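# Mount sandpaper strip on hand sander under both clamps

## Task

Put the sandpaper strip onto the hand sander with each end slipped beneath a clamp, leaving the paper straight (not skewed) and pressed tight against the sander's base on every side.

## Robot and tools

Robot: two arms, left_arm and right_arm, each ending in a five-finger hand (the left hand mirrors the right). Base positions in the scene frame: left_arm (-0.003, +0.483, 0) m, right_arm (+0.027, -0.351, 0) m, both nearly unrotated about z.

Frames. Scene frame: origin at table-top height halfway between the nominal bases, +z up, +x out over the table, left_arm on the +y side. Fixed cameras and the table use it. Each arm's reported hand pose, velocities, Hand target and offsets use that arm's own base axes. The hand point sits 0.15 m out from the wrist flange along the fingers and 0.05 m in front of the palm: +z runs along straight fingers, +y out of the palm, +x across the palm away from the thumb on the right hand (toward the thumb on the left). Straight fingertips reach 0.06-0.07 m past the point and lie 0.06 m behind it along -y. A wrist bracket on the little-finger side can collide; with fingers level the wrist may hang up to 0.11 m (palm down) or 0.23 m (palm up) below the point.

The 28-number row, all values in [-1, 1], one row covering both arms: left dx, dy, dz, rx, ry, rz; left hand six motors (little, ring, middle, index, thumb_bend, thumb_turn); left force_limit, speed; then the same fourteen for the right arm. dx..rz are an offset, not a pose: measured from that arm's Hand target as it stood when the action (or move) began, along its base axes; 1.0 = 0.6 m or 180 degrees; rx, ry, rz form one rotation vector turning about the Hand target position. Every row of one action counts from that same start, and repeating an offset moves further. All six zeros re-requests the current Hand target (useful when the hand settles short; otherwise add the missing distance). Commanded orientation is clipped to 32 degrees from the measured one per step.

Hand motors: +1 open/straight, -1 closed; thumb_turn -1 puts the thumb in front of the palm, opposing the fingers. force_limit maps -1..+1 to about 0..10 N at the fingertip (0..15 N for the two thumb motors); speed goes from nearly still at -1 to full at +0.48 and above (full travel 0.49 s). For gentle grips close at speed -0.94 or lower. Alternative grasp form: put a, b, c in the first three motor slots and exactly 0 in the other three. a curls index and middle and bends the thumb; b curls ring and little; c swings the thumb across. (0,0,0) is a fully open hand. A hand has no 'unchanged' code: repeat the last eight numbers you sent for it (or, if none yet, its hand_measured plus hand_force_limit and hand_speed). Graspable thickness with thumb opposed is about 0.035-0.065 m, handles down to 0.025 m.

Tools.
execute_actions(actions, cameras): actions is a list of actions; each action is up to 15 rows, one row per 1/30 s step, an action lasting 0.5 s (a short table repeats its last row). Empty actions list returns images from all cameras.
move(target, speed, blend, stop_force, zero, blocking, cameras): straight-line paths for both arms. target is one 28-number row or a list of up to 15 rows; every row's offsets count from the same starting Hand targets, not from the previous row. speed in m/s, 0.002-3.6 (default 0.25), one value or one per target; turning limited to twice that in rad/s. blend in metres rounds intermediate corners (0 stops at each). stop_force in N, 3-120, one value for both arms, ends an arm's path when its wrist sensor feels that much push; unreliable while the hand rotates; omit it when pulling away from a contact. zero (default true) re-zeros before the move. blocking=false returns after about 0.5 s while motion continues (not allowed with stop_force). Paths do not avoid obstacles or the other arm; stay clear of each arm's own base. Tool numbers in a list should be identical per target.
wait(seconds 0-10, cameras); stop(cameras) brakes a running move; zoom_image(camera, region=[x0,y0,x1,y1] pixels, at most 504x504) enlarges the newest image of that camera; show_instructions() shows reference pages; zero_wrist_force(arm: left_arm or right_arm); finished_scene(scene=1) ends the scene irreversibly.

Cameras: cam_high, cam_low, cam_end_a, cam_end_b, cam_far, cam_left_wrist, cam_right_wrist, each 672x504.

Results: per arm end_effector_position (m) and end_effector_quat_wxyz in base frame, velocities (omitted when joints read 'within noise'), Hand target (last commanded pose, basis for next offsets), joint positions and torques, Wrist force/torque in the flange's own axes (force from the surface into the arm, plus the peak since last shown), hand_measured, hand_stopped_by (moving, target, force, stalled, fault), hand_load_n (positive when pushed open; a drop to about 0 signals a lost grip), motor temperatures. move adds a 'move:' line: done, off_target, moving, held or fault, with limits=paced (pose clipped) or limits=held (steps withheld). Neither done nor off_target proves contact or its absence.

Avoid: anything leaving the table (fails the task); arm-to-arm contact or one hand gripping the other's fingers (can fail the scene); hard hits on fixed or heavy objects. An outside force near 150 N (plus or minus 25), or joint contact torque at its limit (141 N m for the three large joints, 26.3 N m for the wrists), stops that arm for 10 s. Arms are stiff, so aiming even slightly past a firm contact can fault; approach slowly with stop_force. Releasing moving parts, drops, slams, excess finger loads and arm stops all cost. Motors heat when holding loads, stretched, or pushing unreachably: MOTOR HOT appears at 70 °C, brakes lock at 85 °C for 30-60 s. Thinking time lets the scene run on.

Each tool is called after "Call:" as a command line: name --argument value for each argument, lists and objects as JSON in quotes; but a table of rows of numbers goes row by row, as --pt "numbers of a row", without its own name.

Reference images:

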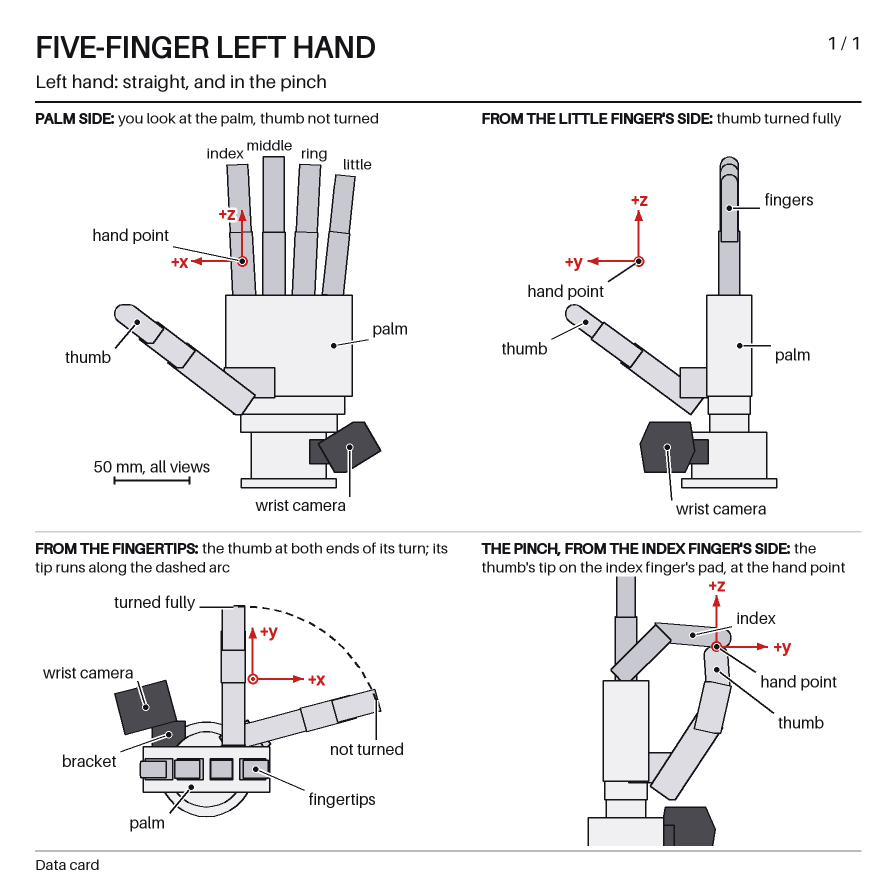

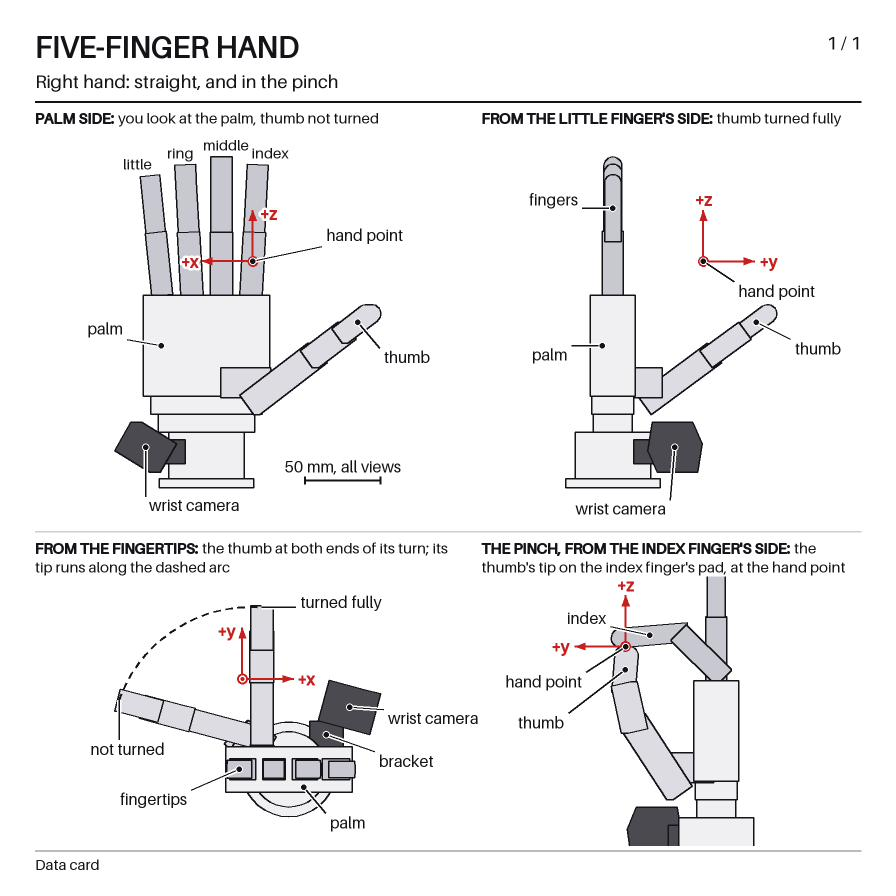

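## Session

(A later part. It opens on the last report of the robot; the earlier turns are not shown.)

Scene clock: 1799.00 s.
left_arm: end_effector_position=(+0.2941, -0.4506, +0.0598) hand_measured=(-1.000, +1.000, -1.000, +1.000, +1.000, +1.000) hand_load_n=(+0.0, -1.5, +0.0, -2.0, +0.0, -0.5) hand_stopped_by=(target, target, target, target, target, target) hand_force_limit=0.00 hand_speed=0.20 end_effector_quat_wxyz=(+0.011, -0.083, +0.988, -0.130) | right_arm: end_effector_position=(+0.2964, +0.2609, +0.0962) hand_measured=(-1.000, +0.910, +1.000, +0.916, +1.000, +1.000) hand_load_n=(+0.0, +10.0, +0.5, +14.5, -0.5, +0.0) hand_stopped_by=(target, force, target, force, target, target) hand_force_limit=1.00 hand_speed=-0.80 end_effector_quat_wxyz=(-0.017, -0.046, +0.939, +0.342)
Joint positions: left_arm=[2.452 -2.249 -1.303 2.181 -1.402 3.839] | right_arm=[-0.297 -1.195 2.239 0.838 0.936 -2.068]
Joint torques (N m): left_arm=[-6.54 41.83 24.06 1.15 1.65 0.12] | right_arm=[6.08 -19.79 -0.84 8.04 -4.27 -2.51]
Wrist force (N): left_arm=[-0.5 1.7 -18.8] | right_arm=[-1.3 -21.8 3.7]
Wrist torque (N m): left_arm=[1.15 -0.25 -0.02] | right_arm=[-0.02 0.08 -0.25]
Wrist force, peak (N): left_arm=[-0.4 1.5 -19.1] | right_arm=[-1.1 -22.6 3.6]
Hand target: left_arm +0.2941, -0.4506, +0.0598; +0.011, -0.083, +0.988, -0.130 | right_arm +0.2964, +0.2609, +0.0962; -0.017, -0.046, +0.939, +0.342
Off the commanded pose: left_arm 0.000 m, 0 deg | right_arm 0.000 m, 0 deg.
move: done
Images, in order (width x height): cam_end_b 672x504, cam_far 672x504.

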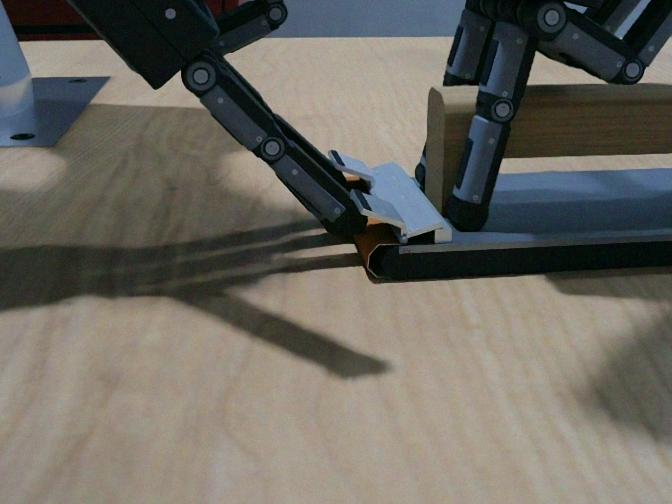

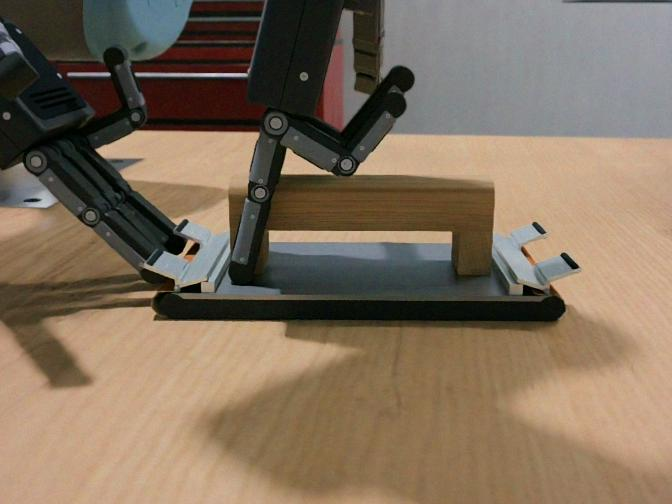

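Call:
move --target '[0,0,0,0,0,0,-1,1,-1,1,1,1,0,0.2,-0.0003,0.0025,0.0025,0,0,0,-1,0.895,1.0,0.91,1,1,1.0,-0.8]' --speed 0.005 --stop_force 9 --cameras '["cam_end_b","cam_far"]'

Call:
zoom_image --camera "cam_end_b" --region '[340, 220, 420, 290]'

Call:
zoom_image --camera "cam_end_b" --region '[300, 140, 450, 290]'

Scene clock: 1804.87 s.
left_arm: end_effector_position=(+0.2941, -0.4506, +0.0598) hand_measured=(-1.000, +1.000, -1.000, +1.000, +1.000, +1.000) hand_load_n=(+0.0, -6.0, +0.0, -7.5, -0.5, +0.0) hand_stopped_by=(target, target, target, target, target, target) hand_force_limit=0.00 hand_speed=0.20 end_effector_quat_wxyz=(+0.011, -0.083, +0.988, -0.130) | right_arm: end_effector_position=(+0.2963, +0.2624, +0.0977) hand_measured=(-1.000, +0.910, +1.000, +0.916, +1.000, +1.000) hand_load_n=(+0.0, +15.0, +0.0, +19.5, +0.0, +0.0) hand_stopped_by=(target, force, target, force, target, target) hand_force_limit=1.00 hand_speed=-0.80 end_effector_quat_wxyz=(-0.017, -0.046, +0.939, +0.342)
Joint positions: left_arm=[2.452 -2.249 -1.303 2.181 -1.401 3.839] | right_arm=[-0.291 -1.199 2.238 0.84 0.934 -2.062]
Joint torques (N m): left_arm=[-6.03 35.72 23.06 1.17 1.76 0.13] | right_arm=[12.88 -40.44 -13.52 8.79 -9.11 2.28]
Wrist force (N): left_arm=[-0.2 8.2 -23.3] | right_arm=[-0.9 -29.0 -4.4]
Wrist torque (N m): left_arm=[1.11 -0.33 -0.14] | right_arm=[0.71 0.23 -0.51]
Wrist force, peak (N): left_arm=[-0.3 8.4 -23.8] | right_arm=[-0.9 -29.0 -4.4]
Hand target: left_arm +0.2941, -0.4506, +0.0598; +0.011, -0.083, +0.988, -0.130 | right_arm +0.2963, +0.2624, +0.0977; -0.017, -0.046, +0.939, +0.342
Off the commanded pose: left_arm 0.000 m, 0 deg | right_arm 0.000 m, 0 deg.
move: done
Images, in order (width x height): cam_end_b 672x504, cam_far 672x504.

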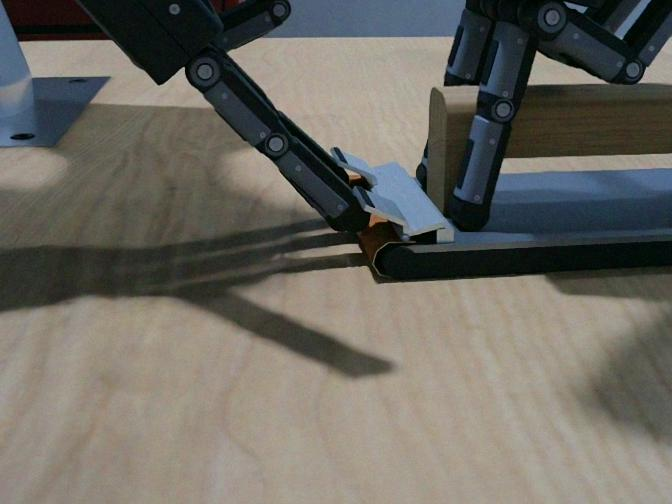

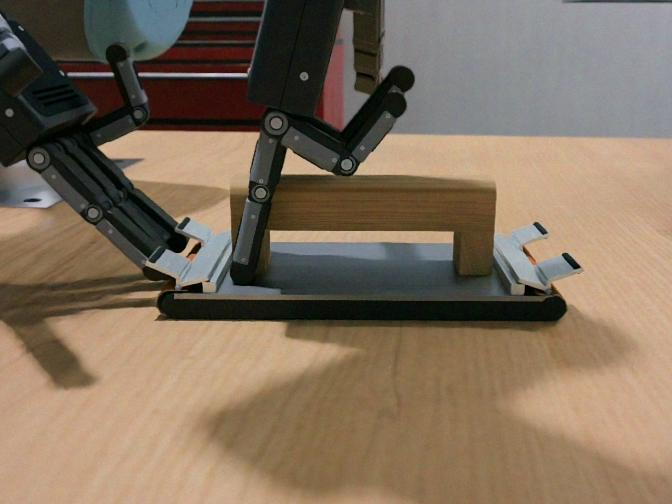

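Scaled by 6.300 from the camera's 672x504 image, which has a finer 960x720 frame.

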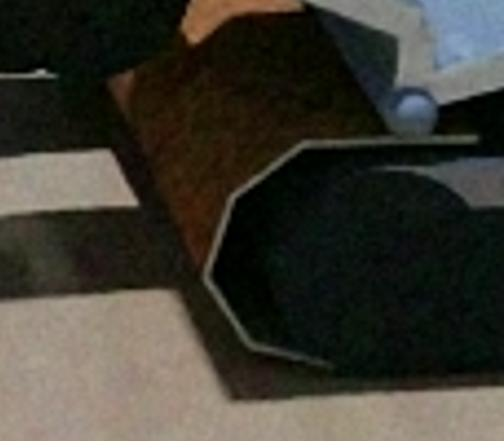

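Scaled by 3.360 from the camera's 672x504 image, which has a finer 960x720 frame.

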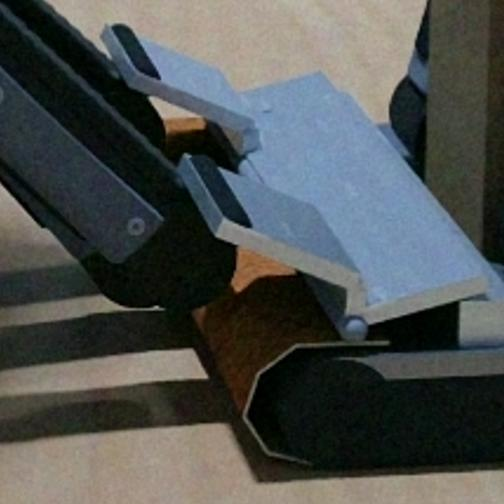

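Call:
move --target '[0,0,0,0,0,0,-1,1,-1,1,1,1,0,0.2,0,0,0,0,0,0,-1,0.895,0.965,0.91,1,1,0.0,-0.85]' --cameras '["cam_end_b","cam_far"]'

Call:
zoom_image --camera "cam_end_b" --region '[340, 220, 420, 290]'

Call:
zoom_image --camera "cam_far" --region '[135, 270, 205, 330]'

Scene clock: 1810.00 s.
left_arm: end_effector_position=(+0.2941, -0.4506, +0.0598) hand_measured=(-1.000, +1.000, -1.000, +1.000, +1.000, +1.000) hand_load_n=(+0.0, -6.0, +0.0, -8.0, +0.0, +0.0) hand_stopped_by=(target, target, target, target, target, target) hand_force_limit=0.00 hand_speed=0.20 end_effector_quat_wxyz=(+0.011, -0.083, +0.988, -0.130) | right_arm: end_effector_position=(+0.2963, +0.2624, +0.0977) hand_measured=(-1.000, +0.910, +0.966, +0.916, +1.000, +1.000) hand_load_n=(+0.0, +15.0, +0.5, +19.5, +0.0, +0.0) hand_stopped_by=(target, force, target, force, target, target) hand_force_limit=0.00 hand_speed=-0.85 end_effector_quat_wxyz=(-0.017, -0.046, +0.939, +0.342)
Joint positions: left_arm=[2.452 -2.249 -1.303 2.181 -1.401 3.839] | right_arm=[-0.291 -1.199 2.238 0.84 0.934 -2.062]
Joint torques (N m): left_arm=[-6.61 30.63 22.91 1.27 1.91 0.15] | right_arm=[12.75 -39.42 -12.56 8.77 -9 2.29]
Wrist force (N): left_arm=[0.0 8.3 -24.1] | right_arm=[-1.0 -28.7 -4.5]
Wrist torque (N m): left_arm=[1.17 -0.39 -0.13] | right_arm=[0.77 0.24 -0.50]
Wrist force, peak (N): left_arm=[0.0 8.3 -24.1] | right_arm=[-1.0 -29.2 -4.4]
Hand target: left_arm +0.2941, -0.4506, +0.0598; +0.011, -0.083, +0.988, -0.130 | right_arm +0.2963, +0.2624, +0.0977; -0.017, -0.046, +0.939, +0.342
Off the commanded pose: left_arm 0.000 m, 0 deg | right_arm 0.000 m, 0 deg.
move: done
Images, in order (width x height): cam_end_b 672x504, cam_far 672x504.

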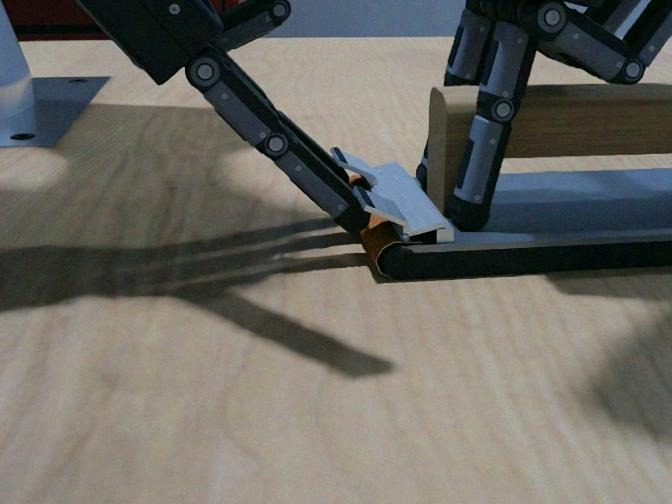

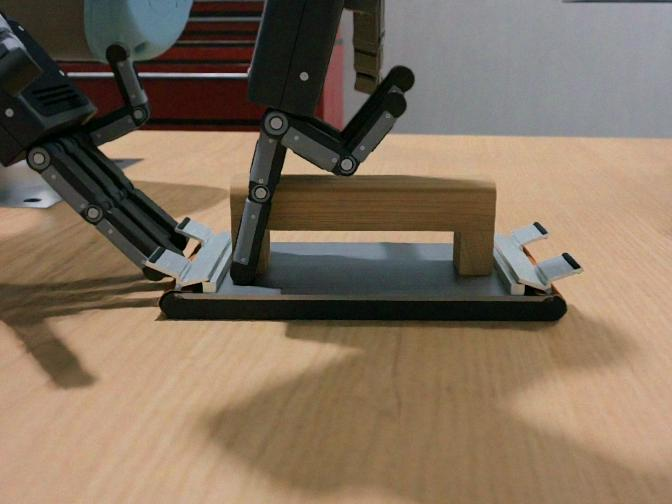

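Scaled by 6.300 from the camera's 672x504 image, which has a finer 960x720 frame.

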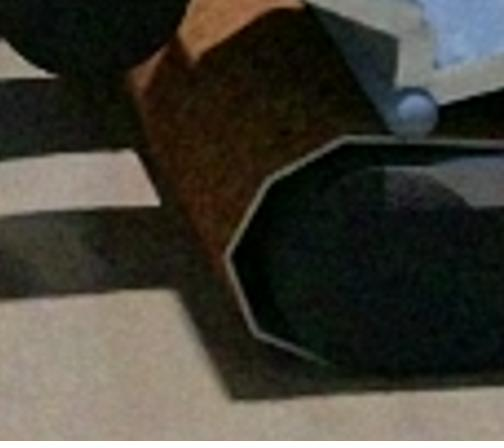

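Scaled by 7.200 from the camera's 672x504 image, which has a finer 960x720 frame.

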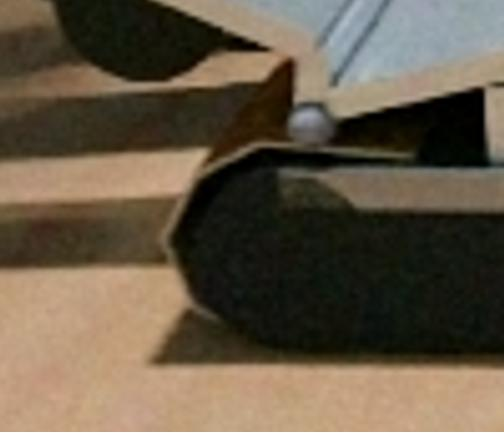

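Call:
move --target '[0,0,0,0,0,0,-1,1,-1,1,1,1,0,0.2,0,0,0,0,0,0,-1,0.895,0.952,0.91,1,1,0.0,-0.85]' --cameras '["cam_end_b","cam_far"]'

Call:
zoom_image --camera "cam_end_b" --region '[340, 220, 420, 290]'

Call:
zoom_image --camera "cam_far" --region '[135, 270, 205, 330]'

Scene clock: 1815.63 s.
left_arm: end_effector_position=(+0.2941, -0.4506, +0.0598) hand_measured=(-1.000, +1.000, -1.000, +1.000, +1.000, +1.000) hand_load_n=(+0.0, -6.5, +0.0, -7.5, +0.0, -0.5) hand_stopped_by=(target, target, target, target, target, target) hand_force_limit=0.00 hand_speed=0.20 end_effector_quat_wxyz=(+0.011, -0.083, +0.988, -0.130) | right_arm: end_effector_position=(+0.2963, +0.2624, +0.0977) hand_measured=(-1.000, +0.910, +0.952, +0.916, +1.000, +1.000) hand_load_n=(+0.0, +15.0, +0.5, +19.0, +0.0, +0.0) hand_stopped_by=(target, force, target, force, target, target) hand_force_limit=0.00 hand_speed=-0.85 end_effector_quat_wxyz=(-0.017, -0.046, +0.939, +0.342)
Joint positions: left_arm=[2.452 -2.249 -1.303 2.181 -1.401 3.839] | right_arm=[-0.291 -1.199 2.238 0.84 0.934 -2.062]
Joint torques (N m): left_arm=[-5.86 31.04 22.68 1.19 1.81 0.16] | right_arm=[12.39 -40.5 -13.72 8.22 -8.76 2.25]
Wrist force (N): left_arm=[-0.1 8.4 -24.1] | right_arm=[-1.2 -29.1 -4.7]
Wrist torque (N m): left_arm=[1.18 -0.36 -0.15] | right_arm=[0.71 0.28 -0.54]
Wrist force, peak (N): left_arm=[-0.1 8.7 -24.1] | right_arm=[-1.1 -29.3 -4.4]
Hand target: left_arm +0.2941, -0.4506, +0.0598; +0.011, -0.083, +0.988, -0.130 | right_arm +0.2963, +0.2624, +0.0977; -0.017, -0.046, +0.939, +0.342
Off the commanded pose: left_arm 0.000 m, 0 deg | right_arm 0.000 m, 0 deg.
move: done
Images, in order (width x height): cam_end_b 672x504, cam_far 672x504.

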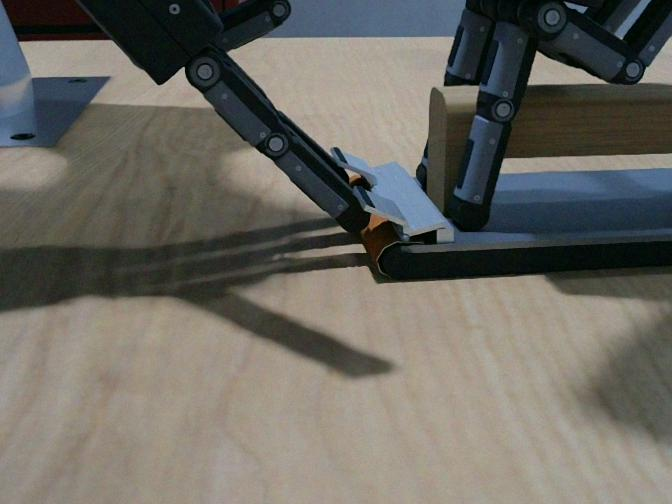

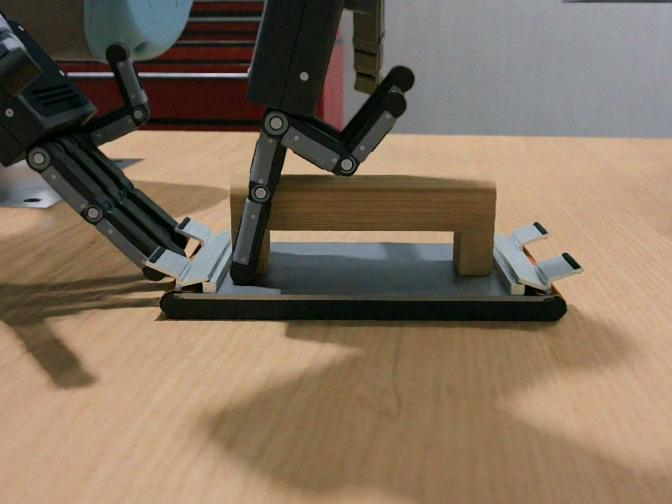

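Scaled by 6.300 from the camera's 672x504 image, which has a finer 960x720 frame.

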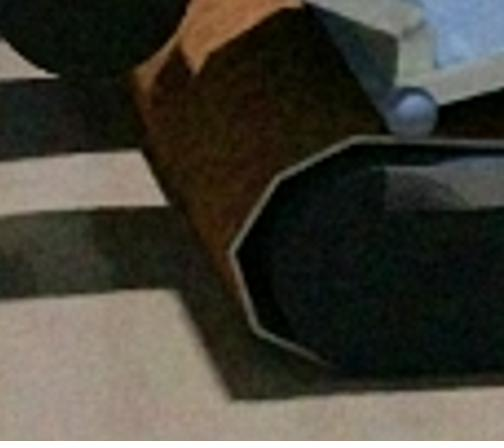

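Scaled by 7.200 from the camera's 672x504 image, which has a finer 960x720 frame.

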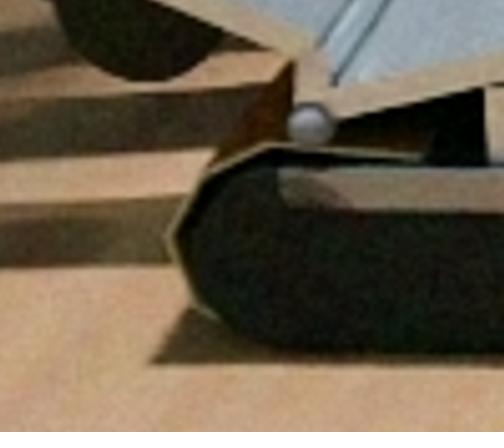

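Call:
move --target '[0,0,0,0,0,0,-1,1,-1,1,1,1,0,0.2,0,0,0,0,0,0,-1,1.0,0.952,1.0,1,1,0.0,-0.85]' --cameras '["cam_end_b","cam_far"]'

Call:
zoom_image --camera "cam_end_b" --region '[340, 220, 420, 290]'

Call:
zoom_image --camera "cam_far" --region '[135, 270, 205, 330]'

Scene clock: 1821.73 s.
left_arm: end_effector_position=(+0.2941, -0.4506, +0.0598) hand_measured=(-1.000, +1.000, -1.000, +1.000, +1.000, +1.000) hand_load_n=(+0.5, -4.5, +0.0, -5.5, +0.0, +0.0) hand_stopped_by=(target, target, target, target, target, target) hand_force_limit=0.00 hand_speed=0.20 end_effector_quat_wxyz=(+0.011, -0.083, +0.988, -0.130) | right_arm: end_effector_position=(+0.2962, +0.2624, +0.0977) hand_measured=(-1.000, +1.000, +0.952, +1.000, +1.000, +1.000) hand_load_n=(+0.5, +0.0, +3.5, +0.0, +0.0, +0.0) hand_stopped_by=(target, target, target, target, target, target) hand_force_limit=0.00 hand_speed=-0.85 end_effector_quat_wxyz=(-0.017, -0.046, +0.939, +0.342)
Joint positions: left_arm=[2.452 -2.249 -1.303 2.181 -1.401 3.839] | right_arm=[-0.291 -1.199 2.238 0.84 0.934 -2.062]
Joint torques (N m): left_arm=[-5.98 31.03 22.29 1.25 1.86 0.22] | right_arm=[1.05 -36.55 -13.11 1.74 0.23 2.19]
Wrist force (N): left_arm=[0.2 6.2 -17.6] | right_arm=[-1.5 -4.0 -1.3]
Wrist torque (N m): left_arm=[0.94 -0.22 -0.08] | right_arm=[0.11 0.14 -0.11]
Wrist force, peak (N): left_arm=[-0.3 8.4 -24.4] | right_arm=[-1.2 -29.3 -4.5]
Hand target: left_arm +0.2941, -0.4506, +0.0598; +0.011, -0.083, +0.988, -0.130 | right_arm +0.2963, +0.2624, +0.0977; -0.017, -0.046, +0.939, +0.342
Off the commanded pose: left_arm 0.000 m, 0 deg | right_arm 0.000 m, 0 deg.
move: done
Images, in order (width x height): cam_end_b 672x504, cam_far 672x504.

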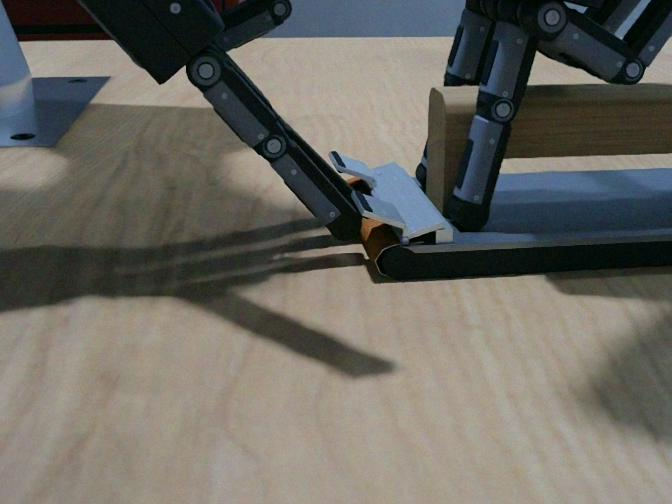

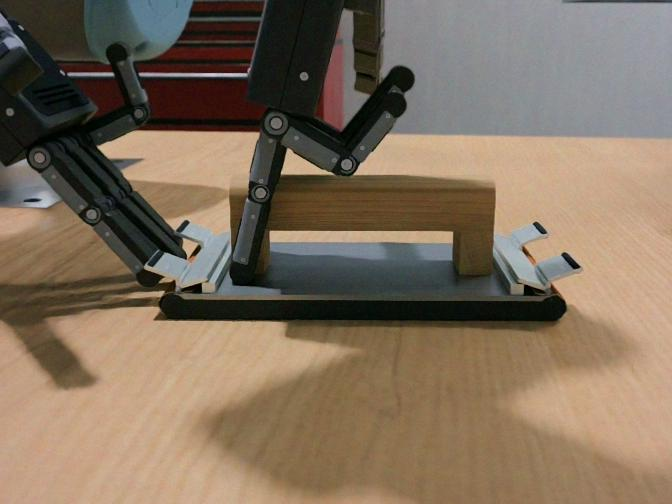

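Scaled by 6.300 from the camera's 672x504 image, which has a finer 960x720 frame.

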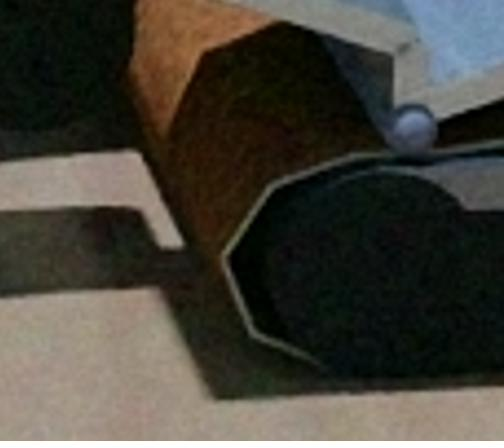

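Scaled by 7.200 from the camera's 672x504 image, which has a finer 960x720 frame.

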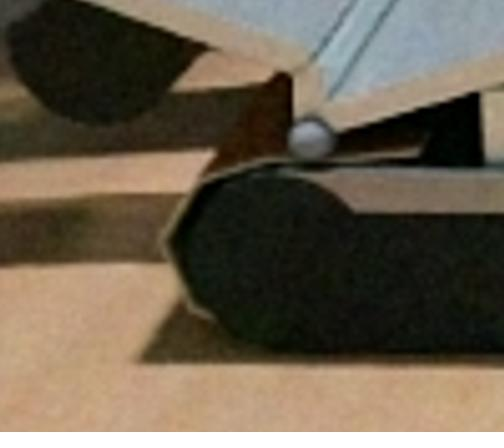

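Call:
move --target '[0,0,0,0,0,0,-1,1,-1,1,1,1,0,0.2,0.0035,-0.036,0,0,0,0,-1,1.0,0.952,1.0,1,1,0.0,-0.85]' --speed 0.03 --cameras '["cam_end_b","cam_far"]'

Call:
zoom_image --camera "cam_end_b" --region '[340, 220, 420, 290]'

Call:
zoom_image --camera "cam_far" --region '[135, 270, 205, 330]'

Call:
zoom_image --camera "cam_far" --region '[500, 270, 570, 330]'

Scene clock: 1829.43 s.
left_arm: end_effector_position=(+0.2941, -0.4506, +0.0598) hand_measured=(-1.000, +1.000, -1.000, +1.000, +1.000, +1.000) hand_load_n=(+0.0, -4.5, +0.0, -5.5, +0.0, +0.0) hand_stopped_by=(target, target, target, target, target, target) hand_force_limit=0.00 hand_speed=0.20 end_effector_quat_wxyz=(+0.011, -0.083, +0.988, -0.130) | right_arm: end_effector_position=(+0.2983, +0.2408, +0.0977) hand_measured=(-1.000, +1.000, +0.952, +1.000, +1.000, +1.000) hand_load_n=(+0.0, +0.0, +0.0, +0.0, +0.0, +0.0) hand_stopped_by=(target, target, target, target, target, target) hand_force_limit=0.00 hand_speed=-0.85 end_effector_quat_wxyz=(-0.017, -0.046, +0.939, +0.342)
Joint positions: left_arm=[2.452 -2.249 -1.303 2.181 -1.401 3.839] | right_arm=[-0.368 -1.191 2.248 0.874 0.959 -2.151]
Joint torques (N m): left_arm=[-5.93 31 21.32 1.41 1.87 0.25] | right_arm=[-7.23 -11.53 1.02 5.41 0.72 -2.53]
Wrist force (N): left_arm=[0.0 5.8 -17.5] | right_arm=[-1.2 -1.2 0.7]
Wrist torque (N m): left_arm=[0.93 -0.19 -0.08] | right_arm=[-0.03 0.11 0.12]
Wrist force, peak (N): left_arm=[0.1 6.1 -18.1] | right_arm=[-1.4 -3.9 -1.3]
Hand target: left_arm +0.2941, -0.4506, +0.0598; +0.011, -0.083, +0.988, -0.130 | right_arm +0.2984, +0.2408, +0.0977; -0.017, -0.046, +0.939, +0.342
Off the commanded pose: left_arm 0.000 m, 0 deg | right_arm 0.000 m, 0 deg.
move: done
Images, in order (width x height): cam_end_b 672x504, cam_far 672x504.

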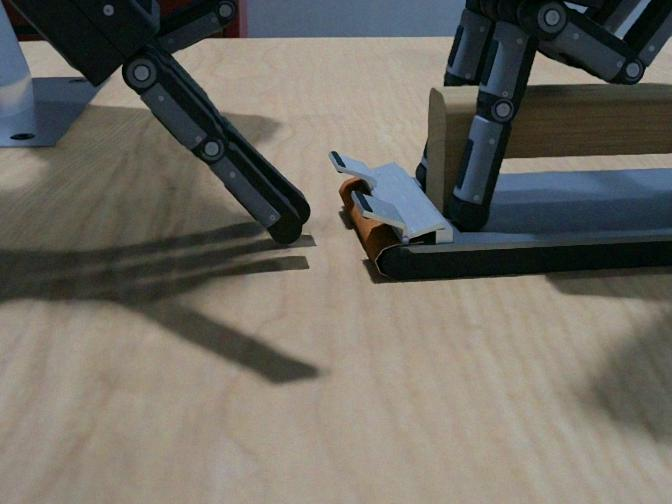

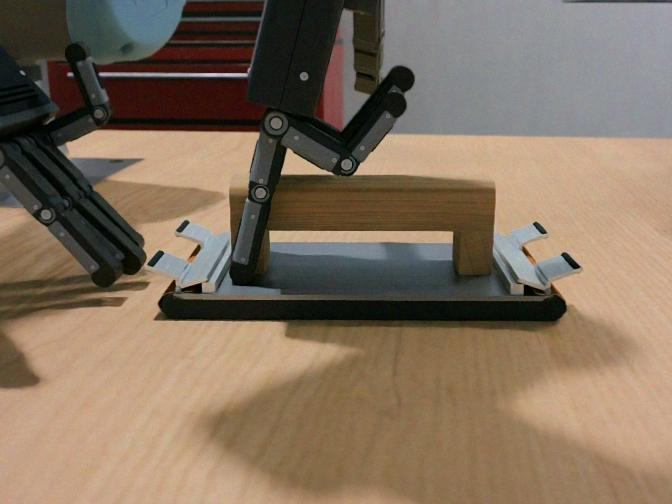

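Scaled by 6.300 from the camera's 672x504 image, which has a finer 960x720 frame.

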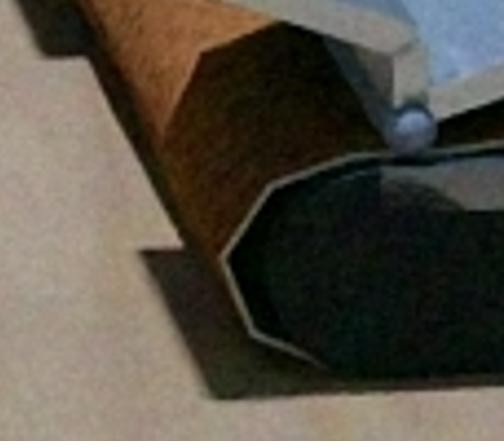

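Scaled by 7.200 from the camera's 672x504 image, which has a finer 960x720 frame.

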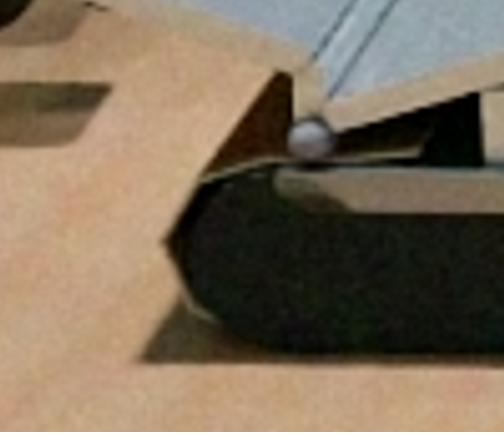

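Scaled by 7.200 from the camera's 672x504 image, which has a finer 960x720 frame.

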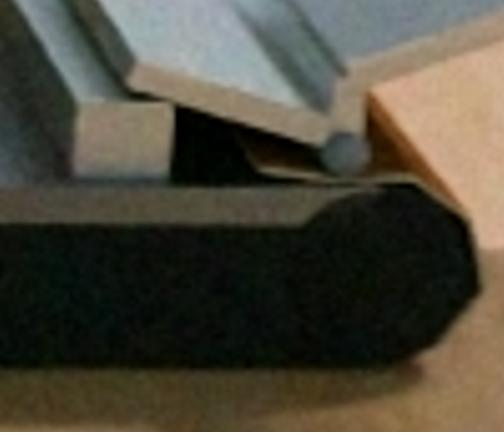

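Call:
move --target '[0,0,0,0,0,0,-1,1,-1,1,1,1,0,0.2,0.0083,-0.0833,0.1667,0,0,0,-1,1.0,1.0,1.0,1,1,0.0,-0.85]' --speed 0.12

Call:
move --pt "0 0 0.02 0 0 0 -1 1 -1 1 1 1 0 0.2 0 0 0 0 0 0 -1 1.0 1.0 1.0 1 1 0.0 -0.85" --pt "0 0 0.15 0 0 0 -1 1 -1 1 1 1 0 0.2 0 0 0 0 0 0 -1 1.0 1.0 1.0 1 1 0.0 -0.85" --speed '[0.02, 0.06]'

Call:
move --target '[0,0.33,0.1,0,0,0,-1,1,-1,1,1,1,0,0.2,0,0,0,0,0,0,-1,1.0,1.0,1.0,1,1,0.0,-0.85]' --speed 0.15 --cameras '["all"]'

Scene clock: 1842.00 s.
left_arm: end_effector_position=(+0.2941, -0.4506, +0.0598) hand_measured=(-1.000, +1.000, -1.000, +1.000, +1.000, +1.000) hand_load_n=(+0.0, -4.5, +0.0, -5.5, +0.0, +0.0) hand_stopped_by=(target, target, target, target, target, target) hand_force_limit=0.00 hand_speed=0.20 end_effector_quat_wxyz=(+0.011, -0.083, +0.988, -0.130) | right_arm: end_effector_position=(+0.3033, +0.1908, +0.1976) hand_measured=(-1.000, +1.000, +1.000, +1.000, +1.000, +1.000) hand_load_n=(+0.0, +0.0, +0.0, +0.0, +0.0, +0.0) hand_stopped_by=(target, target, target, target, target, target) hand_force_limit=0.00 hand_speed=-0.85 end_effector_quat_wxyz=(-0.017, -0.046, +0.939, +0.342)
Joint positions: left_arm=[2.452 -2.249 -1.303 2.181 -1.401 3.839] | right_arm=[-0.533 -1.403 2.18 1.253 1.025 -2.332]
Joint torques (N m): left_arm=[-5.64 31.49 20.9 1.43 1.87 0.3] | right_arm=[-6.74 -33.36 -20.71 5.47 1 -2.47]
Wrist force (N): left_arm=[0.0 5.7 -17.5] | right_arm=[-1.1 -0.9 0.3]
Wrist torque (N m): left_arm=[0.92 -0.19 -0.08] | right_arm=[0.04 0.07 0.10]
Wrist force, peak (N): left_arm=[0.0 6.0 -17.9] | right_arm=[-0.7 -1.4 1.2]
Hand target: left_arm +0.2941, -0.4506, +0.0598; +0.011, -0.083, +0.988, -0.130 | right_arm +0.3033, +0.1908, +0.1977; -0.017, -0.046, +0.939, +0.342
Off the commanded pose: left_arm 0.000 m, 0 deg | right_arm 0.000 m, 0 deg.
move: done

Scene clock: 1844.63 s.
left_arm: end_effector_position=(+0.2941, -0.4506, +0.1497) hand_measured=(-1.000, +1.000, -1.000, +1.000, +1.000, +1.000) hand_load_n=(+0.0, +0.0, +0.0, +0.0, +0.0, +0.0) hand_stopped_by=(target, target, target, target, target, target) hand_force_limit=0.00 hand_speed=0.20 end_effector_quat_wxyz=(+0.011, -0.083, +0.988, -0.130) | right_arm: end_effector_position=(+0.3033, +0.1908, +0.1977) hand_measured=(-1.000, +1.000, +1.000, +1.000, +1.000, +1.000) hand_load_n=(+0.5, +0.0, +0.0, +0.0, +0.0, +0.0) hand_stopped_by=(target, target, target, target, target, target) hand_force_limit=0.00 hand_speed=-0.85 end_effector_quat_wxyz=(-0.017, -0.046, +0.939, +0.342)
Joint positions: left_arm=[2.452 -2.18 -1.178 1.987 -1.401 3.839] | right_arm=[-0.534 -1.403 2.18 1.253 1.025 -2.332]
Joint torques (N m): left_arm=[-4.54 50.88 30.2 -3.68 0.27 0.75] | right_arm=[-7.41 -33.98 -20.26 5.54 0.94 -2.56]
Wrist force (N): left_arm=[0.9 -0.5 -0.6] | right_arm=[-1.0 -0.7 0.5]
Wrist torque (N m): left_arm=[0.17 -0.01 0.15] | right_arm=[0.05 0.06 0.11]
Wrist force, peak (N): left_arm=[0.1 5.7 -17.8] | right_arm=[-1.2 -1.1 0.4]
Hand target: left_arm +0.2941, -0.4506, +0.1498; +0.011, -0.083, +0.988, -0.130 | right_arm +0.3033, +0.1908, +0.1977; -0.017, -0.046, +0.939, +0.342
Off the commanded pose: left_arm 0.000 m, 0 deg | right_arm 0.000 m, 0 deg.
move: done

Scene clock: 1846.67 s.
left_arm: end_effector_position=(+0.2941, -0.2527, +0.2098) hand_measured=(-1.000, +1.000, -1.000, +1.000, +1.000, +1.000) hand_load_n=(+0.0, +0.0, +0.0, +0.0, +0.0, +0.0) hand_stopped_by=(target, target, target, target, target, target) hand_force_limit=0.00 hand_speed=0.20 end_effector_quat_wxyz=(+0.011, -0.083, +0.988, -0.130) | right_arm: end_effector_position=(+0.3033, +0.1908, +0.1977) hand_measured=(-1.000, +1.000, +1.000, +1.000, +1.000, +1.000) hand_load_n=(+0.5, +0.0, +0.0, +0.0, +0.0, +0.0) hand_stopped_by=(target, target, target, target, target, target) hand_force_limit=0.00 hand_speed=-0.85 end_effector_quat_wxyz=(-0.017, -0.046, +0.939, +0.342)
Joint positions: left_arm=[2.837 -1.807 -1.583 1.941 -1.339 4.227] | right_arm=[-0.534 -1.403 2.18 1.253 1.025 -2.332]
Joint torques (N m): left_arm=[10.33 35.97 8.56 -3.63 1.62 2.32] | right_arm=[-6.6 -34.84 -20.92 5.33 0.95 -2.57]
Wrist force (N): left_arm=[0.4 0.0 -0.4] | right_arm=[-1.0 -0.9 0.3]
Wrist torque (N m): left_arm=[0.23 0.22 0.14] | right_arm=[0.04 0.05 0.11]
Wrist force, peak (N): left_arm=[1.0 -0.9 -0.1] | right_arm=[-1.0 -1.3 0.4]
Hand target: left_arm +0.2941, -0.2526, +0.2098; +0.011, -0.083, +0.988, -0.130 | right_arm +0.3033, +0.1908, +0.1977; -0.017, -0.046, +0.939, +0.342
Off the commanded pose: left_arm 0.000 m, 0 deg | right_arm 0.000 m, 0 deg.
move: done
camera_calibration:
cam_left_wrist: T_world_to_cam=[[-0.0856163, -0.971851, 0.219488, -0.259177], [-0.896668, 0.171197, 0.408261, 0.223106], [-0.434345, -0.161854, -0.886086, 0.38496], [0, 0, 0, 1]] pos_world=[0.345067, -0.227769, 0.306908]
cam_right_wrist: T_world_to_cam=[[-0.376647, 0.683579, 0.625186, -0.143529], [0.8378, -0.0365935, 0.544749, -0.351952], [0.395257, 0.728959, -0.55892, -0.0258666], [0, 0, 0, 1]] pos_world=[0.251029, 0.10409, 0.267001]

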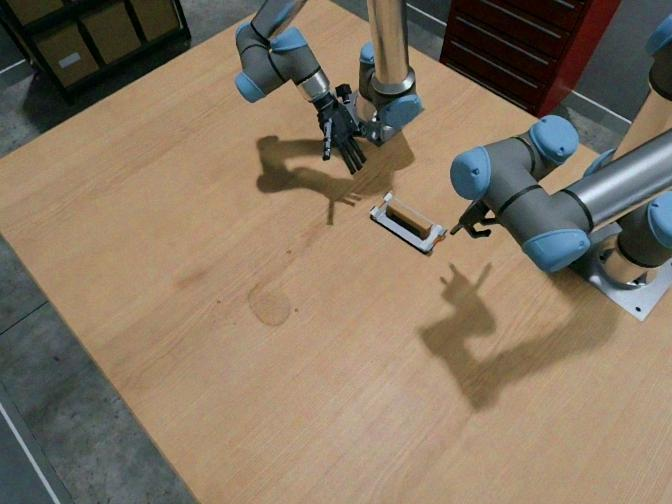

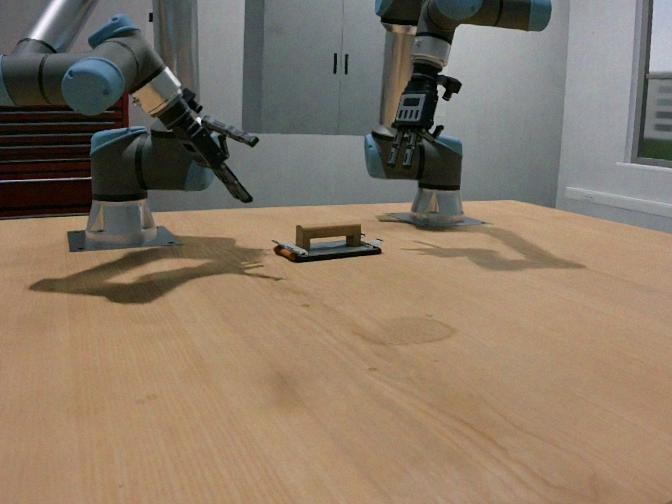

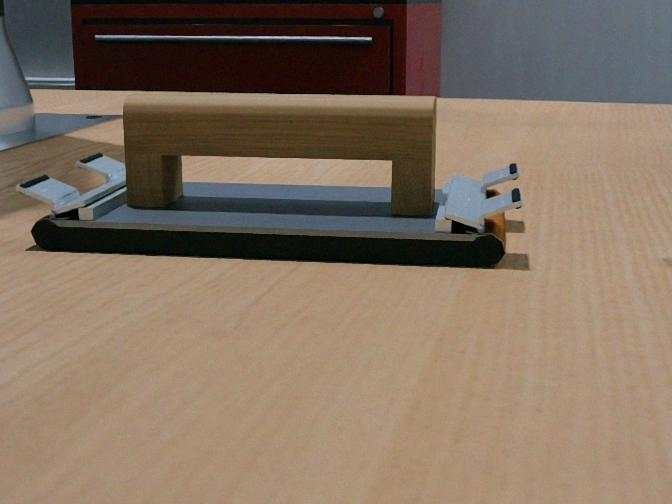

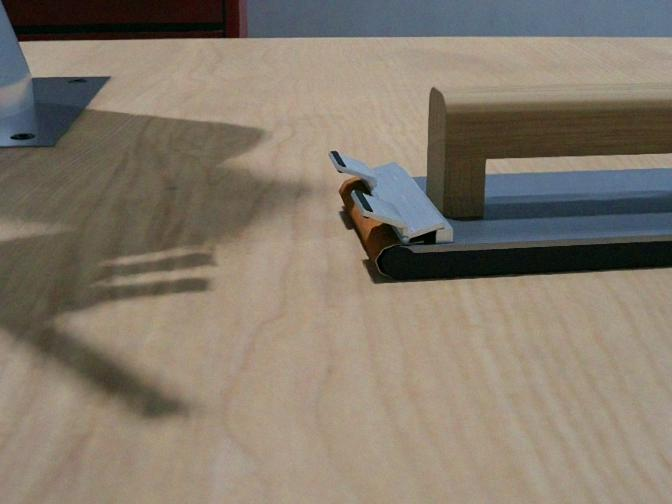

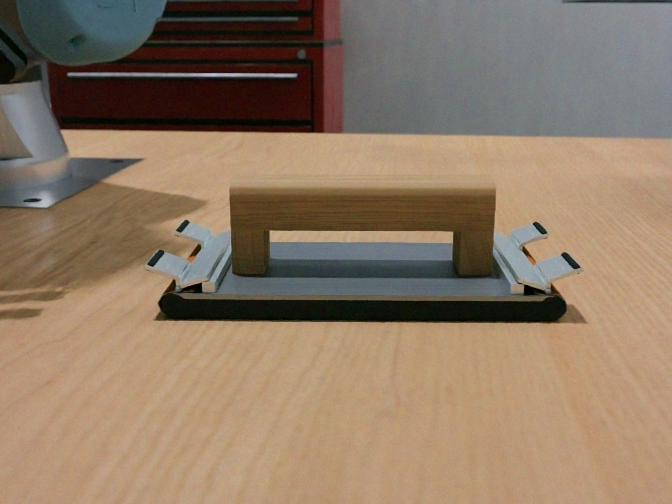

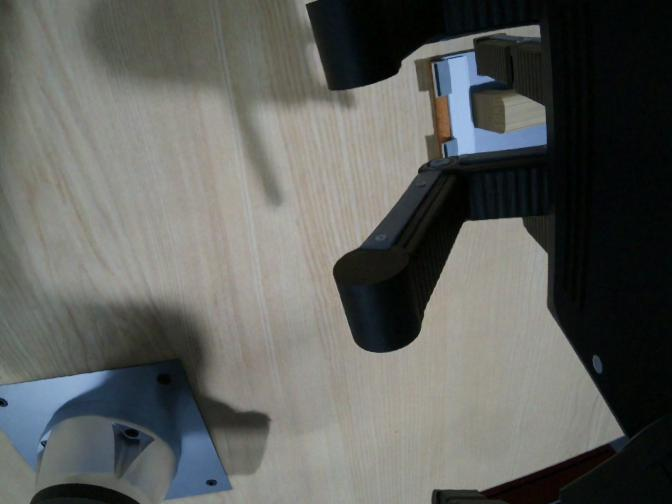

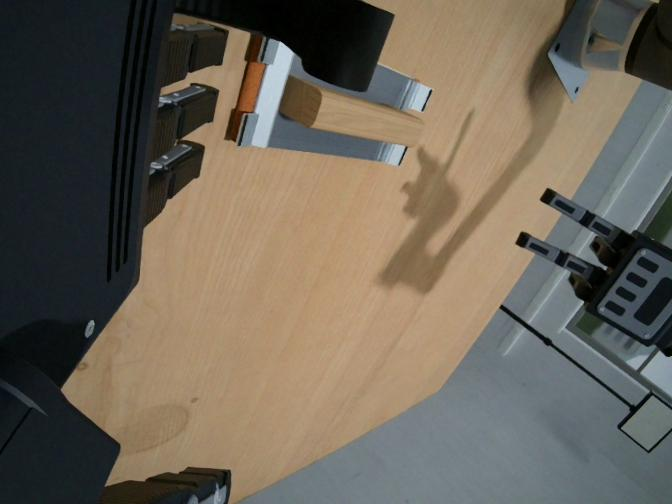

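Call:
zoom_image --camera "cam_end_b" --region '[340, 220, 420, 290]'

Call:
zoom_image --camera "cam_end_a" --region '[430, 200, 510, 280]'

Call:
zoom_image --camera "cam_far" --region '[135, 270, 205, 330]'

Call:
zoom_image --camera "cam_end_b" --region '[310, 130, 470, 290]'

Call:
zoom_image --camera "cam_end_a" --region '[400, 140, 540, 280]'

Call:
zoom_image --camera "cam_right_wrist" --region '[215, 20, 445, 190]'

Scaled by 6.300 from the camera's 672x504 image, which has a finer 960x720 frame.

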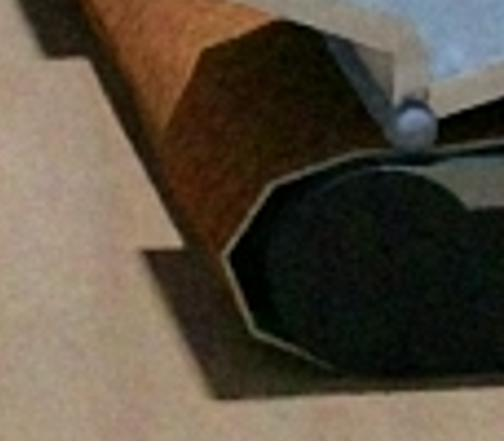

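Scaled by 6.300 from the camera's 672x504 image, which has a finer 960x720 frame.

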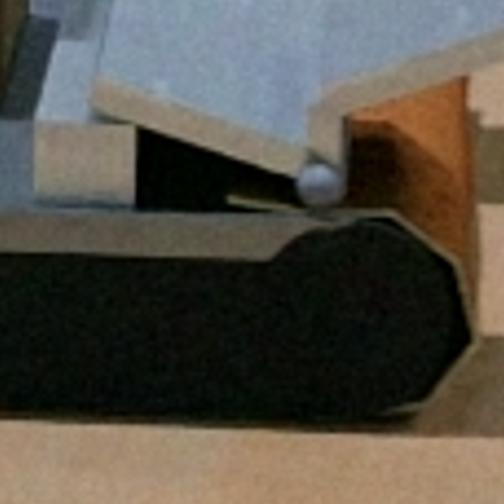

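Scaled by 7.200 from the camera's 672x504 image, which has a finer 960x720 frame.

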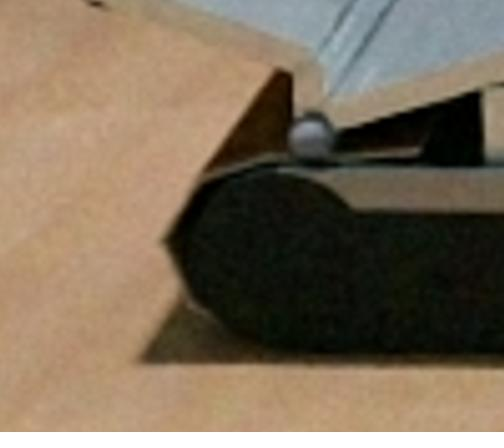

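Scaled by 3.150 from the camera's 672x504 image, which has a finer 960x720 frame.

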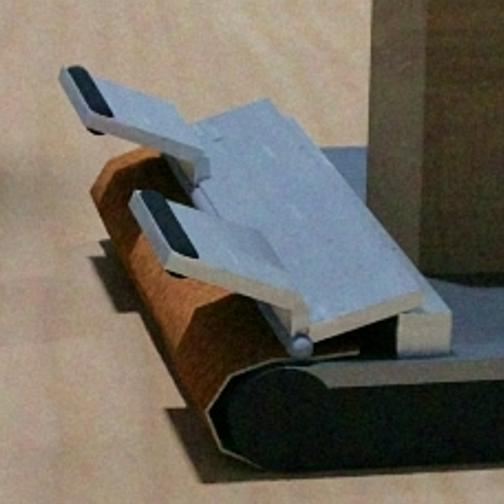

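Scaled by 3.600 from the camera's 672x504 image, which has a finer 960x720 frame.

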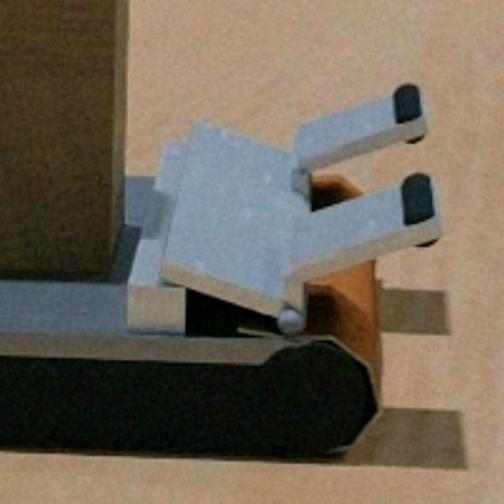

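Scaled by 2.191 from the camera's 672x504 image, which has a finer 960x720 frame.

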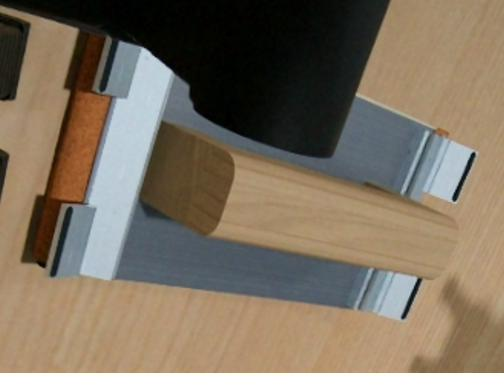

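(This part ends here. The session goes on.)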